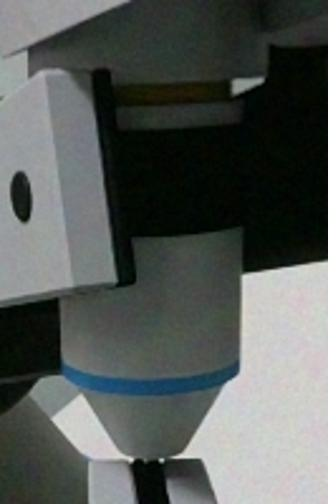

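Emit:
move --pt "-0.0009 0.0002 0.0012 0 -0.1556 0.0417 -1 -0.6 -1 0 0.01 0 0 0 0 -1 -1 1" --pt "-0.00067 -0.0001 0.00015 0 -0.3113 0.0835 -1 -0.6 -1 0 0.01 0 0 0 0 -1 -1 1" --speed 0.16 --blend 0.0003

Scene clock: 446.57 s.
left_arm: end_effector_position=(+0.5612, -0.3766, +0.1806) position_measured=132 object_status=2 end_effector_quat_wxyz=(-0.344, +0.596, -0.592, +0.420) | right_arm: end_effector_position=(+0.4446, +0.3852, +0.1407) position_measured=251 object_status=3 end_effector_quat_wxyz=(+0.659, -0.669, +0.244, +0.243)
Joint positions: left_arm=[-1.107 -1.108 2.119 -3.45 -0.687 2.46] | right_arm=[3.71 -2.483 -1.959 1.275 2.577 -2.461]
Joint torques (N m): left_arm=[-7.92 -41.85 -29.05 -0.78 4.15 -1.54] | right_arm=[8.82 37.21 -1.59 3.34 -2.44 1.57]
Wrist force (N): left_arm=[-5.8 2.0 -5.0] | right_arm=[-0.4 -0.3 0.4]
Wrist torque (N m): left_arm=[0.31 0.49 -0.18] | right_arm=[-0.20 0.03 -0.09]
Wrist force, peak (N): left_arm=[-9.4 14.8 12.9] | right_arm=[-0.4 -0.3 0.7]
Hand target: left_arm +0.5612, -0.3766, +0.1806; -0.344, +0.596, -0.592, +0.420 | right_arm +0.4446, +0.3852, +0.1407; +0.659, -0.669, +0.244, +0.243
Off the commanded pose: left_arm 0.000 m, 0 deg | right_arm 0.000 m, 0 deg.
move: done

Emit:
move --pt "0 0 0 0 0 0 0.224 -0.6 -1 0 0 0 0 0 0 -1 -1 1" --pt "0.0003 -0.0001 -0.0006 0 0.3113 -0.0835 0.224 -0.6 -1 0 0 0 0 0 0 -1 -1 1" --pt "0.0003 -0.0001 -0.0006 0 0.3113 -0.0835 -1 -0.6 -1 0 0 0 0 0 0 -1 -1 1" --speed '[0.1,0.3,0.1]'

Emit:
move --pt "-0.0005 0.0001 0.0009 0 -0.1556 0.0417 -1 -0.6 -1 0 0 0 0 0 0 -1 -1 1" --pt "-0.00027 -0.0002 -0.00015 0 -0.3113 0.0835 -1 -0.6 -1 0 0 0 0 0 0 -1 -1 1" --speed 0.14 --blend 0.0003 --blocking false

Emit:
wait --seconds 0.3

Emit:
wait --seconds 0.3

Emit:
wait --seconds 0.3

Emit:
wait --seconds 0.3

Emit:
wait --seconds 0.3

Emit:
wait --seconds 0.3

Emit:
wait --seconds 0.3

Emit:
wait --seconds 0.3

Emit:
wait --seconds 0.3

Emit:
wait --seconds 1.5

Scene clock: 451.37 s.
left_arm: end_effector_position=(+0.5609, -0.3767, +0.1808) position_measured=132 object_status=2 end_effector_quat_wxyz=(+0.029, +0.398, -0.604, +0.690) | right_arm: end_effector_position=(+0.4446, +0.3852, +0.1407) position_measured=251 object_status=3 end_effector_quat_wxyz=(+0.659, -0.669, +0.244, +0.243)
Joint positions: left_arm=[-0.645 -0.787 2.021 -4.325 -1.954 2.535] | right_arm=[3.71 -2.483 -1.959 1.275 2.577 -2.461]
Joint torques (N m): left_arm=[8.98 -27.77 -22.85 -1.66 -1.29 -1.67] | right_arm=[8.81 37.85 -1.48 3.35 -2.32 1.65]
Wrist force (N): left_arm=[3.4 0.2 -2.3] | right_arm=[-0.3 -0.3 0.6]
Wrist torque (N m): left_arm=[0.32 0.38 0.03] | right_arm=[-0.19 0.01 -0.09]
Wrist force, peak (N): left_arm=[-5.9 1.2 -5.5] | right_arm=[-0.6 -0.5 0.5]
Hand target: left_arm +0.5609, -0.3767, +0.1808; +0.029, +0.398, -0.604, +0.690 | right_arm +0.4446, +0.3852, +0.1407; +0.659, -0.669, +0.244, +0.243
Off the commanded pose: left_arm 0.000 m, 0 deg | right_arm 0.000 m, 0 deg.
move: done

Scene clock: 451.87 s.
left_arm: end_effector_position=(+0.5607, -0.3766, +0.1806) position_measured=132 object_status=2 end_effector_quat_wxyz=(-0.002, +0.418, -0.609, +0.674) end_effector_velocity=(+0.000, +0.001, -0.001) end_effector_angular_velocity=(+0.170, +0.009, +0.201) | right_arm: end_effector_position=(+0.4446, +0.3852, +0.1407) position_measured=251 object_status=3 end_effector_quat_wxyz=(+0.659, -0.669, +0.244, +0.243)
Joint positions: left_arm=[-0.682 -0.829 2.067 -4.283 -1.853 2.57] | right_arm=[3.71 -2.483 -1.959 1.275 2.577 -2.461]
Joint velocities: left_arm=[-0.124 -0.134 0.137 0.139 0.335 0.099] | right_arm=[within noise]
Joint torques (N m): left_arm=[-6.37 -44.6 5.21 1.62 4.69 2.44] | right_arm=[8.24 37.61 -0.26 3.31 -2.37 1.66]
Wrist force (N): left_arm=[2.2 -4.9 2.8] | right_arm=[-0.3 -0.3 0.5]
Wrist torque (N m): left_arm=[0.33 0.43 -0.15] | right_arm=[-0.21 0.02 -0.09]
Wrist force, peak (N): left_arm=[2.2 -4.9 2.8] | right_arm=[-0.7 -0.5 0.3]
Hand target: left_arm +0.5610, -0.3768, +0.1807; -0.021, +0.431, -0.611, +0.664 | right_arm +0.4446, +0.3852, +0.1407; +0.659, -0.669, +0.244, +0.243
Tool commands: left_gripper/position=-1.0 left_gripper/force_limit=-0.6 left_gripper/speed=-1.0 right_gripper/position=-1.0 right_gripper/force_limit=-1.0 right_gripper/speed=+1.0
Off the commanded pose: left_arm 0.000 m, 53 deg | right_arm 0.000 m, 0 deg.
move: running; path passed 0 of 2 targets

Scene clock: 452.17 s.
left_arm: end_effector_position=(+0.5606, -0.3766, +0.1806) position_measured=132 object_status=2 end_effector_quat_wxyz=(+0.033, -0.438, +0.613, -0.657) end_effector_velocity=(+0.000, -0.001, +0.001) end_effector_angular_velocity=(+0.175, +0.008, +0.211) | right_arm: end_effector_position=(+0.4446, +0.3852, +0.1407) position_measured=251 object_status=3 end_effector_quat_wxyz=(+0.659, -0.669, +0.244, +0.243)
Joint positions: left_arm=[-0.721 -0.869 2.105 -4.24 -1.749 2.596] | right_arm=[3.71 -2.483 -1.959 1.275 2.577 -2.461]
Joint velocities: left_arm=[-0.139 -0.134 0.116 0.153 0.364 0.078] | right_arm=[within noise]
Joint torques (N m): left_arm=[-6.57 -42.52 8.24 1.5 4.41 2.49] | right_arm=[8.13 37.59 -1.02 3.38 -2.36 1.71]
Wrist force (N): left_arm=[1.7 -6.3 4.7] | right_arm=[-0.3 -0.4 0.5]
Wrist torque (N m): left_arm=[0.32 0.38 -0.19] | right_arm=[-0.21 0.02 -0.09]
Wrist force, peak (N): left_arm=[1.6 -6.6 4.9] | right_arm=[-0.6 -0.4 0.5]
Hand target: left_arm +0.5611, -0.3769, +0.1807; +0.053, -0.451, +0.614, -0.645 | right_arm +0.4446, +0.3852, +0.1407; +0.659, -0.669, +0.244, +0.243
Tool commands: left_gripper/position=-1.0 left_gripper/force_limit=-0.6 left_gripper/speed=-1.0 right_gripper/position=-1.0 right_gripper/force_limit=-1.0 right_gripper/speed=+1.0
Off the commanded pose: left_arm 0.000 m, 49 deg | right_arm 0.000 m, 0 deg.
earlier move: running; path passed 0 of 2 targets
wait: 0.30 s; no rest

Scene clock: 452.47 s.
left_arm: end_effector_position=(+0.5607, -0.3767, +0.1806) position_measured=132 object_status=2 end_effector_quat_wxyz=(+0.065, -0.457, +0.616, -0.638) end_effector_velocity=(+0.000, -0.001, +0.000) end_effector_angular_velocity=(+0.176, +0.010, +0.213) | right_arm: end_effector_position=(+0.4446, +0.3852, +0.1407) position_measured=251 object_status=3 end_effector_quat_wxyz=(+0.659, -0.669, +0.244, +0.243)
Joint positions: left_arm=[-0.765 -0.909 2.136 -4.191 -1.636 2.616] | right_arm=[3.71 -2.483 -1.959 1.275 2.577 -2.461]
Joint velocities: left_arm=[-0.147 -0.126 0.092 0.166 0.375 0.055] | right_arm=[within noise]
Joint torques (N m): left_arm=[-8.58 -43.23 7.27 1.07 4.6 2.12] | right_arm=[9.5 37.19 -0.7 3.32 -2.42 1.66]
Wrist force (N): left_arm=[-0.2 -5.9 3.0] | right_arm=[-0.5 -0.3 0.3]
Wrist torque (N m): left_arm=[0.29 0.44 -0.23] | right_arm=[-0.20 0.03 -0.09]
Wrist force, peak (N): left_arm=[1.0 -6.5 4.4] | right_arm=[-0.5 -0.4 0.4]
Hand target: left_arm +0.5611, -0.3769, +0.1806; +0.085, -0.470, +0.617, -0.626 | right_arm +0.4446, +0.3852, +0.1407; +0.659, -0.669, +0.244, +0.243
Tool commands: left_gripper/position=-1.0 left_gripper/force_limit=-0.6 left_gripper/speed=-1.0 right_gripper/position=-1.0 right_gripper/force_limit=-1.0 right_gripper/speed=+1.0
Off the commanded pose: left_arm 0.000 m, 44 deg | right_arm 0.000 m, 0 deg.
earlier move: running; path passed 0 of 2 targets
wait: 0.30 s; no rest

Scene clock: 452.77 s.
left_arm: end_effector_position=(+0.5607, -0.3768, +0.1806) position_measured=132 object_status=2 end_effector_quat_wxyz=(+0.096, -0.476, +0.618, -0.619) end_effector_velocity=(+0.000, -0.001, +0.000) end_effector_angular_velocity=(+0.176, +0.009, +0.213) | right_arm: end_effector_position=(+0.4446, +0.3852, +0.1407) position_measured=251 object_status=3 end_effector_quat_wxyz=(+0.659, -0.669, +0.244, +0.243)
Joint positions: left_arm=[-0.809 -0.944 2.16 -4.14 -1.524 2.629] | right_arm=[3.71 -2.483 -1.959 1.275 2.577 -2.461]
Joint velocities: left_arm=[-0.149 -0.116 0.067 0.181 0.379 0.035] | right_arm=[within noise]
Joint torques (N m): left_arm=[-8.75 -42.33 4.88 0.95 4.68 1.82] | right_arm=[8.29 37.36 -1.01 3.4 -2.35 1.68]
Wrist force (N): left_arm=[-1.6 -4.1 1.0] | right_arm=[-0.4 -0.4 0.2]
Wrist torque (N m): left_arm=[0.34 0.40 -0.24] | right_arm=[-0.22 0.03 -0.09]
Wrist force, peak (N): left_arm=[-0.5 -5.7 2.4] | right_arm=[-0.8 -0.3 0.4]
Hand target: left_arm +0.5612, -0.3770, +0.1806; +0.116, -0.488, +0.618, -0.606 | right_arm +0.4446, +0.3852, +0.1407; +0.659, -0.669, +0.244, +0.243
Tool commands: left_gripper/position=-1.0 left_gripper/force_limit=-0.6 left_gripper/speed=-1.0 right_gripper/position=-1.0 right_gripper/force_limit=-1.0 right_gripper/speed=+1.0
Off the commanded pose: left_arm 0.000 m, 39 deg | right_arm 0.000 m, 0 deg.
earlier move: running; path passed 0 of 2 targets
wait: 0.30 s; no rest

Scene clock: 453.07 s.
left_arm: end_effector_position=(+0.5608, -0.3769, +0.1807) position_measured=132 object_status=2 end_effector_quat_wxyz=(+0.128, -0.494, +0.618, -0.598) end_effector_velocity=(+0.000, +0.000, +0.000) end_effector_angular_velocity=(+0.176, +0.010, +0.215) | right_arm: end_effector_position=(+0.4446, +0.3852, +0.1407) position_measured=251 object_status=3 end_effector_quat_wxyz=(+0.659, -0.669, +0.244, +0.243)
Joint positions: left_arm=[-0.854 -0.978 2.177 -4.082 -1.409 2.636] | right_arm=[3.71 -2.483 -1.959 1.275 2.577 -2.461]
Joint velocities: left_arm=[-0.148 -0.104 0.043 0.198 0.378 0.012] | right_arm=[within noise]
Joint torques (N m): left_arm=[-8.36 -44.17 3.17 0.57 4.36 2.11] | right_arm=[9.16 37.58 -0.67 3.42 -2.24 1.6]
Wrist force (N): left_arm=[-3.6 -2.6 -0.9] | right_arm=[-0.4 -0.5 0.4]
Wrist torque (N m): left_arm=[0.30 0.39 -0.25] | right_arm=[-0.22 0.03 -0.09]
Wrist force, peak (N): left_arm=[-1.9 -4.1 0.7] | right_arm=[-0.6 -0.4 0.4]
Hand target: left_arm +0.5613, -0.3770, +0.1806; +0.147, -0.505, +0.618, -0.584 | right_arm +0.4446, +0.3852, +0.1407; +0.659, -0.669, +0.244, +0.243
Tool commands: left_gripper/position=-1.0 left_gripper/force_limit=-0.6 left_gripper/speed=-1.0 right_gripper/position=-1.0 right_gripper/force_limit=-1.0 right_gripper/speed=+1.0
Off the commanded pose: left_arm 0.000 m, 34 deg | right_arm 0.000 m, 0 deg.
earlier move: running; path passed 0 of 2 targets
wait: 0.30 s; no rest

Scene clock: 453.37 s.
left_arm: end_effector_position=(+0.5609, -0.3770, +0.1807) position_measured=132 object_status=2 end_effector_quat_wxyz=(+0.159, -0.510, +0.618, -0.577) end_effector_velocity=(+0.001, +0.000, +0.001) end_effector_angular_velocity=(+0.175, +0.009, +0.216) | right_arm: end_effector_position=(+0.4446, +0.3852, +0.1407) position_measured=251 object_status=3 end_effector_quat_wxyz=(+0.659, -0.669, +0.244, +0.243)
Joint positions: left_arm=[-0.897 -1.007 2.186 -4.021 -1.297 2.637] | right_arm=[3.71 -2.483 -1.959 1.275 2.577 -2.461]
Joint velocities: left_arm=[-0.143 -0.092 0.02 0.216 0.373 -0.009] | right_arm=[within noise]
Joint torques (N m): left_arm=[-8.95 -42.19 1.11 0.29 3.96 -1.32] | right_arm=[8.51 37.28 -1.17 3.43 -2.29 1.63]
Wrist force (N): left_arm=[-5.0 -1.0 -2.3] | right_arm=[-0.5 -0.5 0.3]
Wrist torque (N m): left_arm=[0.31 0.41 -0.26] | right_arm=[-0.23 0.05 -0.09]
Wrist force, peak (N): left_arm=[-5.5 -0.9 -1.8] | right_arm=[-0.5 -0.4 0.5]
Hand target: left_arm +0.5613, -0.3770, +0.1806; +0.178, -0.522, +0.617, -0.562 | right_arm +0.4446, +0.3852, +0.1407; +0.659, -0.669, +0.244, +0.243
Tool commands: left_gripper/position=-1.0 left_gripper/force_limit=-0.6 left_gripper/speed=-1.0 right_gripper/position=-1.0 right_gripper/force_limit=-1.0 right_gripper/speed=+1.0
Off the commanded pose: left_arm 0.000 m, 30 deg | right_arm 0.000 m, 0 deg.
earlier move: running; path passed 1 of 2 targets
wait: 0.30 s; no rest

Scene clock: 453.67 s.
left_arm: end_effector_position=(+0.5609, -0.3769, +0.1808) position_measured=132 object_status=2 end_effector_quat_wxyz=(+0.190, -0.526, +0.616, -0.554) end_effector_velocity=(+0.000, +0.001, +0.000) end_effector_angular_velocity=(+0.177, +0.010, +0.215) | right_arm: end_effector_position=(+0.4446, +0.3852, +0.1407) position_measured=251 object_status=3 end_effector_quat_wxyz=(+0.659, -0.669, +0.244, +0.243)
Joint positions: left_arm=[-0.94 -1.033 2.19 -3.952 -1.185 2.631] | right_arm=[3.71 -2.483 -1.959 1.275 2.577 -2.461]
Joint velocities: left_arm=[-0.137 -0.079 0.001 0.238 0.364 -0.031] | right_arm=[within noise]
Joint torques (N m): left_arm=[-11.78 -44.08 -0.16 -0.02 4.18 -1.35] | right_arm=[8.95 37.79 -1.3 3.38 -2.5 1.73]
Wrist force (N): left_arm=[-5.9 0.6 0.1] | right_arm=[-0.4 -0.4 0.3]
Wrist torque (N m): left_arm=[0.33 0.42 -0.22] | right_arm=[-0.22 0.03 -0.09]
Wrist force, peak (N): left_arm=[-5.9 0.6 0.1] | right_arm=[-0.4 -0.3 0.6]
Hand target: left_arm +0.5612, -0.3769, +0.1806; +0.209, -0.537, +0.615, -0.539 | right_arm +0.4446, +0.3852, +0.1407; +0.659, -0.669, +0.244, +0.243
Tool commands: left_gripper/position=-1.0 left_gripper/force_limit=-0.6 left_gripper/speed=-1.0 right_gripper/position=-1.0 right_gripper/force_limit=-1.0 right_gripper/speed=+1.0
Off the commanded pose: left_arm 0.000 m, 25 deg | right_arm 0.000 m, 0 deg.
earlier move: running; path passed 1 of 2 targets
wait: 0.30 s; no rest

Scene clock: 453.97 s.
left_arm: end_effector_position=(+0.5608, -0.3768, +0.1809) position_measured=132 object_status=2 end_effector_quat_wxyz=(+0.221, -0.541, +0.614, -0.530) end_effector_velocity=(+0.000, -0.001, +0.001) end_effector_angular_velocity=(+0.176, +0.007, +0.213) | right_arm: end_effector_position=(+0.4446, +0.3852, +0.1407) position_measured=251 object_status=3 end_effector_quat_wxyz=(+0.659, -0.669, +0.244, +0.243)
Joint positions: left_arm=[-0.98 -1.055 2.187 -3.878 -1.079 2.618] | right_arm=[3.71 -2.483 -1.959 1.275 2.577 -2.461]
Joint velocities: left_arm=[-0.129 -0.066 -0.021 0.262 0.351 -0.053] | right_arm=[within noise]
Joint torques (N m): left_arm=[-9.32 -44.47 -24.82 -0.29 4.59 -1.31] | right_arm=[8.01 37.65 -0.75 3.25 -2.43 1.56]
Wrist force (N): left_arm=[-6.1 0.4 4.9] | right_arm=[-0.5 -0.3 0.4]
Wrist torque (N m): left_arm=[0.32 0.42 -0.24] | right_arm=[-0.20 0.05 -0.09]
Wrist force, peak (N): left_arm=[-6.1 0.4 4.9] | right_arm=[-0.5 -0.4 0.4]
Hand target: left_arm +0.5612, -0.3768, +0.1806; +0.240, -0.552, +0.612, -0.514 | right_arm +0.4446, +0.3852, +0.1407; +0.659, -0.669, +0.244, +0.243
Tool commands: left_gripper/position=-1.0 left_gripper/force_limit=-0.6 left_gripper/speed=-1.0 right_gripper/position=-1.0 right_gripper/force_limit=-1.0 right_gripper/speed=+1.0
Off the commanded pose: left_arm 0.000 m, 20 deg | right_arm 0.000 m, 0 deg.
earlier move: running; path passed 1 of 2 targets
wait: 0.30 s; no rest

Scene clock: 454.27 s.
left_arm: end_effector_position=(+0.5608, -0.3768, +0.1810) position_measured=132 object_status=2 end_effector_quat_wxyz=(+0.252, -0.556, +0.610, -0.506) end_effector_velocity=(+0.000, +0.000, +0.000) end_effector_angular_velocity=(+0.178, +0.007, +0.213) | right_arm: end_effector_position=(+0.4446, +0.3852, +0.1407) position_measured=251 object_status=3 end_effector_quat_wxyz=(+0.659, -0.669, +0.244, +0.243)
Joint positions: left_arm=[-1.017 -1.072 2.178 -3.794 -0.975 2.598] | right_arm=[3.71 -2.483 -1.959 1.275 2.577 -2.461]
Joint velocities: left_arm=[-0.118 -0.052 -0.037 0.29 0.335 -0.08] | right_arm=[within noise]
Joint torques (N m): left_arm=[-10.9 -46.31 -28.72 -1.27 4.62 -1.57] | right_arm=[8.54 37.15 -0.9 3.24 -2.48 1.69]
Wrist force (N): left_arm=[-7.8 4.1 7.8] | right_arm=[-0.4 -0.2 0.3]
Wrist torque (N m): left_arm=[0.25 0.44 -0.25] | right_arm=[-0.19 0.02 -0.09]
Wrist force, peak (N): left_arm=[-7.8 4.1 7.8] | right_arm=[-0.5 -0.4 0.4]
Hand target: left_arm +0.5611, -0.3768, +0.1807; +0.269, -0.565, +0.607, -0.489 | right_arm +0.4446, +0.3852, +0.1407; +0.659, -0.669, +0.244, +0.243
Tool commands: left_gripper/position=-1.0 left_gripper/force_limit=-0.6 left_gripper/speed=-1.0 right_gripper/position=-1.0 right_gripper/force_limit=-1.0 right_gripper/speed=+1.0
Off the commanded pose: left_arm 0.000 m, 15 deg | right_arm 0.000 m, 0 deg.
earlier move: running; path passed 1 of 2 targets
wait: 0.30 s; no rest

Scene clock: 454.57 s.
left_arm: end_effector_position=(+0.5608, -0.3767, +0.1812) position_measured=132 object_status=2 end_effector_quat_wxyz=(-0.281, +0.569, -0.606, +0.481) end_effector_velocity=(+0.000, +0.001, -0.001) end_effector_angular_velocity=(+0.179, +0.009, +0.214) | right_arm: end_effector_position=(+0.4446, +0.3852, +0.1407) position_measured=251 object_status=3 end_effector_quat_wxyz=(+0.659, -0.669, +0.244, +0.243)
Joint positions: left_arm=[-1.05 -1.086 2.165 -3.704 -0.878 2.569] | right_arm=[3.71 -2.483 -1.959 1.275 2.577 -2.461]
Joint velocities: left_arm=[-0.104 -0.041 -0.05 0.321 0.316 -0.111] | right_arm=[within noise]
Joint torques (N m): left_arm=[-11.95 -47.89 -30.5 -1.81 5.25 -1.57] | right_arm=[8.98 37.5 -1.41 3.4 -2.37 1.72]
Wrist force (N): left_arm=[-8.5 6.8 11.0] | right_arm=[-0.4 -0.2 0.2]
Wrist torque (N m): left_arm=[0.19 0.50 -0.27] | right_arm=[-0.18 0.02 -0.09]
Wrist force, peak (N): left_arm=[-8.5 6.8 11.0] | right_arm=[-0.5 -0.2 0.4]
Hand target: left_arm +0.5611, -0.3767, +0.1807; -0.299, +0.578, -0.602, +0.463 | right_arm +0.4446, +0.3852, +0.1407; +0.659, -0.669, +0.244, +0.243
Tool commands: left_gripper/position=-1.0 left_gripper/force_limit=-0.6 left_gripper/speed=-1.0 right_gripper/position=-1.0 right_gripper/force_limit=-1.0 right_gripper/speed=+1.0
Off the commanded pose: left_arm 0.000 m, 11 deg | right_arm 0.000 m, 0 deg.
earlier move: running; path passed 1 of 2 targets
wait: 0.30 s; no rest

Scene clock: 455.50 s.
left_arm: end_effector_position=(+0.5610, -0.3765, +0.1809) position_measured=132 object_status=2 end_effector_quat_wxyz=(-0.344, +0.595, -0.592, +0.421) end_effector_velocity=(+0.000, +0.000, +0.000) end_effector_angular_velocity=(+0.009, +0.005, +0.012) | right_arm: end_effector_position=(+0.4446, +0.3852, +0.1407) position_measured=251 object_status=3 end_effector_quat_wxyz=(+0.659, -0.669, +0.244, +0.243)
Joint positions: left_arm=[-1.107 -1.109 2.12 -3.453 -0.688 2.461] | right_arm=[3.71 -2.483 -1.959 1.275 2.577 -2.461]
Joint velocities: left_arm=[-0.003 -0.003 -0.006 0.032 0.011 -0.015] | right_arm=[within noise]
Joint torques (N m): left_arm=[-8.11 -44.66 -29.72 -1.58 4.9 -1.05] | right_arm=[8.41 37.96 -1 3.2 -2.41 1.77]
Wrist force (N): left_arm=[-5.4 4.0 5.8] | right_arm=[-0.4 -0.4 0.4]
Wrist torque (N m): left_arm=[0.25 0.47 -0.21] | right_arm=[-0.21 0.03 -0.09]
Wrist force, peak (N): left_arm=[-8.9 12.7 15.9] | right_arm=[-0.7 -0.3 0.5]
Hand target: left_arm +0.5610, -0.3765, +0.1808; -0.344, +0.596, -0.592, +0.420 | right_arm +0.4446, +0.3852, +0.1407; +0.659, -0.669, +0.244, +0.243
Tool commands: left_gripper/position=-1.0 left_gripper/force_limit=-0.6 left_gripper/speed=-1.0 right_gripper/position=-1.0 right_gripper/force_limit=-1.0 right_gripper/speed=+1.0
Off the commanded pose: left_arm 0.000 m, 0 deg | right_arm 0.000 m, 0 deg.
earlier move: done
wait: 0.93 of 1.5 s (the move ended)

Emit:
move --pt "0.00008 0.00007 0.00028 0 0 0 -1 -0.6 -1 0 0 0 0 0 0 -1 -1 1" --pt "0.00008 0.00007 0.00028 0 0 0 0.224 -0.6 -1 0 0 0 0 0 0 -1 -1 1" --pt "0.00063 -0.0002 -0.0005 0 0.3113 -0.0835 0.224 -0.6 -1 0 0 0 0 0 0 -1 -1 1" --pt "0.00063 -0.0002 -0.0005 0 0.3113 -0.0835 -1 -0.6 -1 0 0 0 0 0 0 -1 -1 1" --speed '[0.1,0.1,0.3,0.1]'

Emit:
move --pt "-0.00005 0.00022 0.00082 0 -0.0322 0.0086 -1 -0.6 -1 0 0 0 0 0 0 -1 -1 1" --pt "-0.00108 -0.00008 0.00087 0 -0.1556 0.0417 -1 -0.6 -1 0 0 0 0 0 0 -1 -1 1" --pt "-0.00172 0.00003 0.00052 0 -0.2844 0.0763 -1 -0.6 -1 0 0 0 0 0 0 -1 -1 1" --pt "-0.00098 -0.00008 0.00002 0 -0.3113 0.0835 -1 -0.6 -1 0 0 0 0 0 0 -1 -1 1" --speed 0.14 --blend 0.0002 --cameras '["cam_right_wrist","cam_left_wrist"]'

Emit:
zoom_image --camera "cam_left_wrist" --region '[305, 230, 405, 290]'

Scene clock: 462.80 s.
left_arm: end_effector_position=(+0.5607, -0.3769, +0.1811) position_measured=132 object_status=2 end_effector_quat_wxyz=(+0.029, +0.398, -0.604, +0.690) | right_arm: end_effector_position=(+0.4446, +0.3852, +0.1407) position_measured=251 object_status=3 end_effector_quat_wxyz=(+0.659, -0.669, +0.244, +0.243)
Joint positions: left_arm=[-0.646 -0.788 2.021 -4.325 -1.954 2.535] | right_arm=[3.71 -2.483 -1.959 1.275 2.577 -2.461]
Joint torques (N m): left_arm=[7.42 -31.66 -23.28 -4.19 -2.94 -1.6] | right_arm=[8.4 37.82 -1.26 3.28 -2.24 1.63]
Wrist force (N): left_arm=[-1.7 0.1 -0.9] | right_arm=[-0.6 -0.4 0.3]
Wrist torque (N m): left_arm=[0.26 0.29 0.02] | right_arm=[-0.22 0.05 -0.09]
Wrist force, peak (N): left_arm=[-5.6 3.4 5.6] | right_arm=[-0.5 -0.6 0.6]
Hand target: left_arm +0.5607, -0.3769, +0.1811; +0.029, +0.398, -0.604, +0.690 | right_arm +0.4446, +0.3852, +0.1407; +0.659, -0.669, +0.244, +0.243
Off the commanded pose: left_arm 0.000 m, 0 deg | right_arm 0.000 m, 0 deg.
move: done

Scene clock: 467.23 s.
left_arm: end_effector_position=(+0.5612, -0.3766, +0.1808) position_measured=132 object_status=2 end_effector_quat_wxyz=(-0.344, +0.596, -0.592, +0.420) | right_arm: end_effector_position=(+0.4446, +0.3852, +0.1407) position_measured=251 object_status=3 end_effector_quat_wxyz=(+0.659, -0.669, +0.244, +0.243)
Joint positions: left_arm=[-1.107 -1.109 2.119 -3.45 -0.687 2.46] | right_arm=[3.71 -2.483 -1.959 1.275 2.577 -2.461]
Joint torques (N m): left_arm=[-8.9 -41.33 -28.52 -0.48 3.69 -1.22] | right_arm=[8.74 38.18 -0.65 3.28 -2.28 1.63]
Wrist force (N): left_arm=[-6.3 -0.3 0.1] | right_arm=[-0.4 -0.2 0.3]
Wrist torque (N m): left_arm=[0.28 0.50 -0.16] | right_arm=[-0.19 0.03 -0.09]
Wrist force, peak (N): left_arm=[-8.0 8.6 8.1] | right_arm=[-0.5 -0.5 0.5]
Hand target: left_arm +0.5612, -0.3766, +0.1808; -0.344, +0.596, -0.592, +0.420 | right_arm +0.4446, +0.3852, +0.1407; +0.659, -0.669, +0.244, +0.243
Off the commanded pose: left_arm 0.000 m, 0 deg | right_arm 0.000 m, 0 deg.
move: done
Images, in order (width x height): cam_left_wrist 672x504, cam_right_wrist 672x504.

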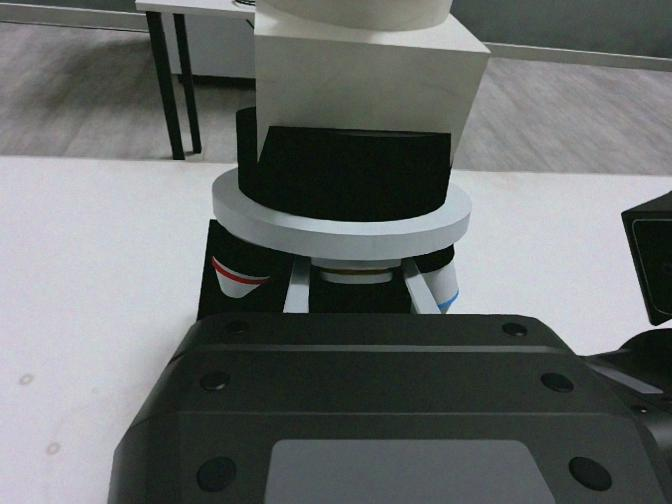

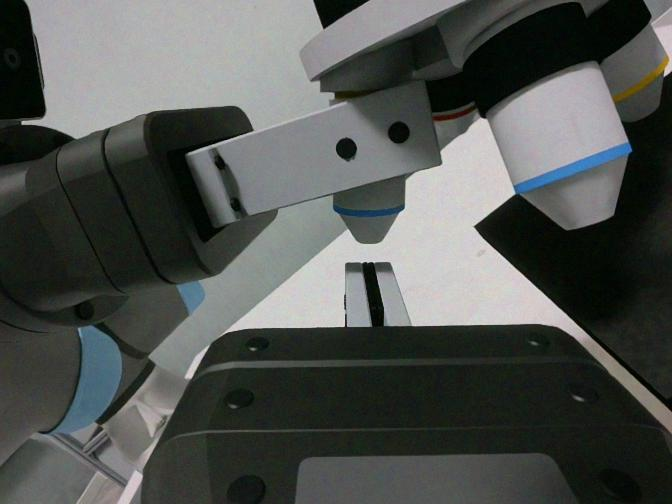

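Scaled by 5.040.

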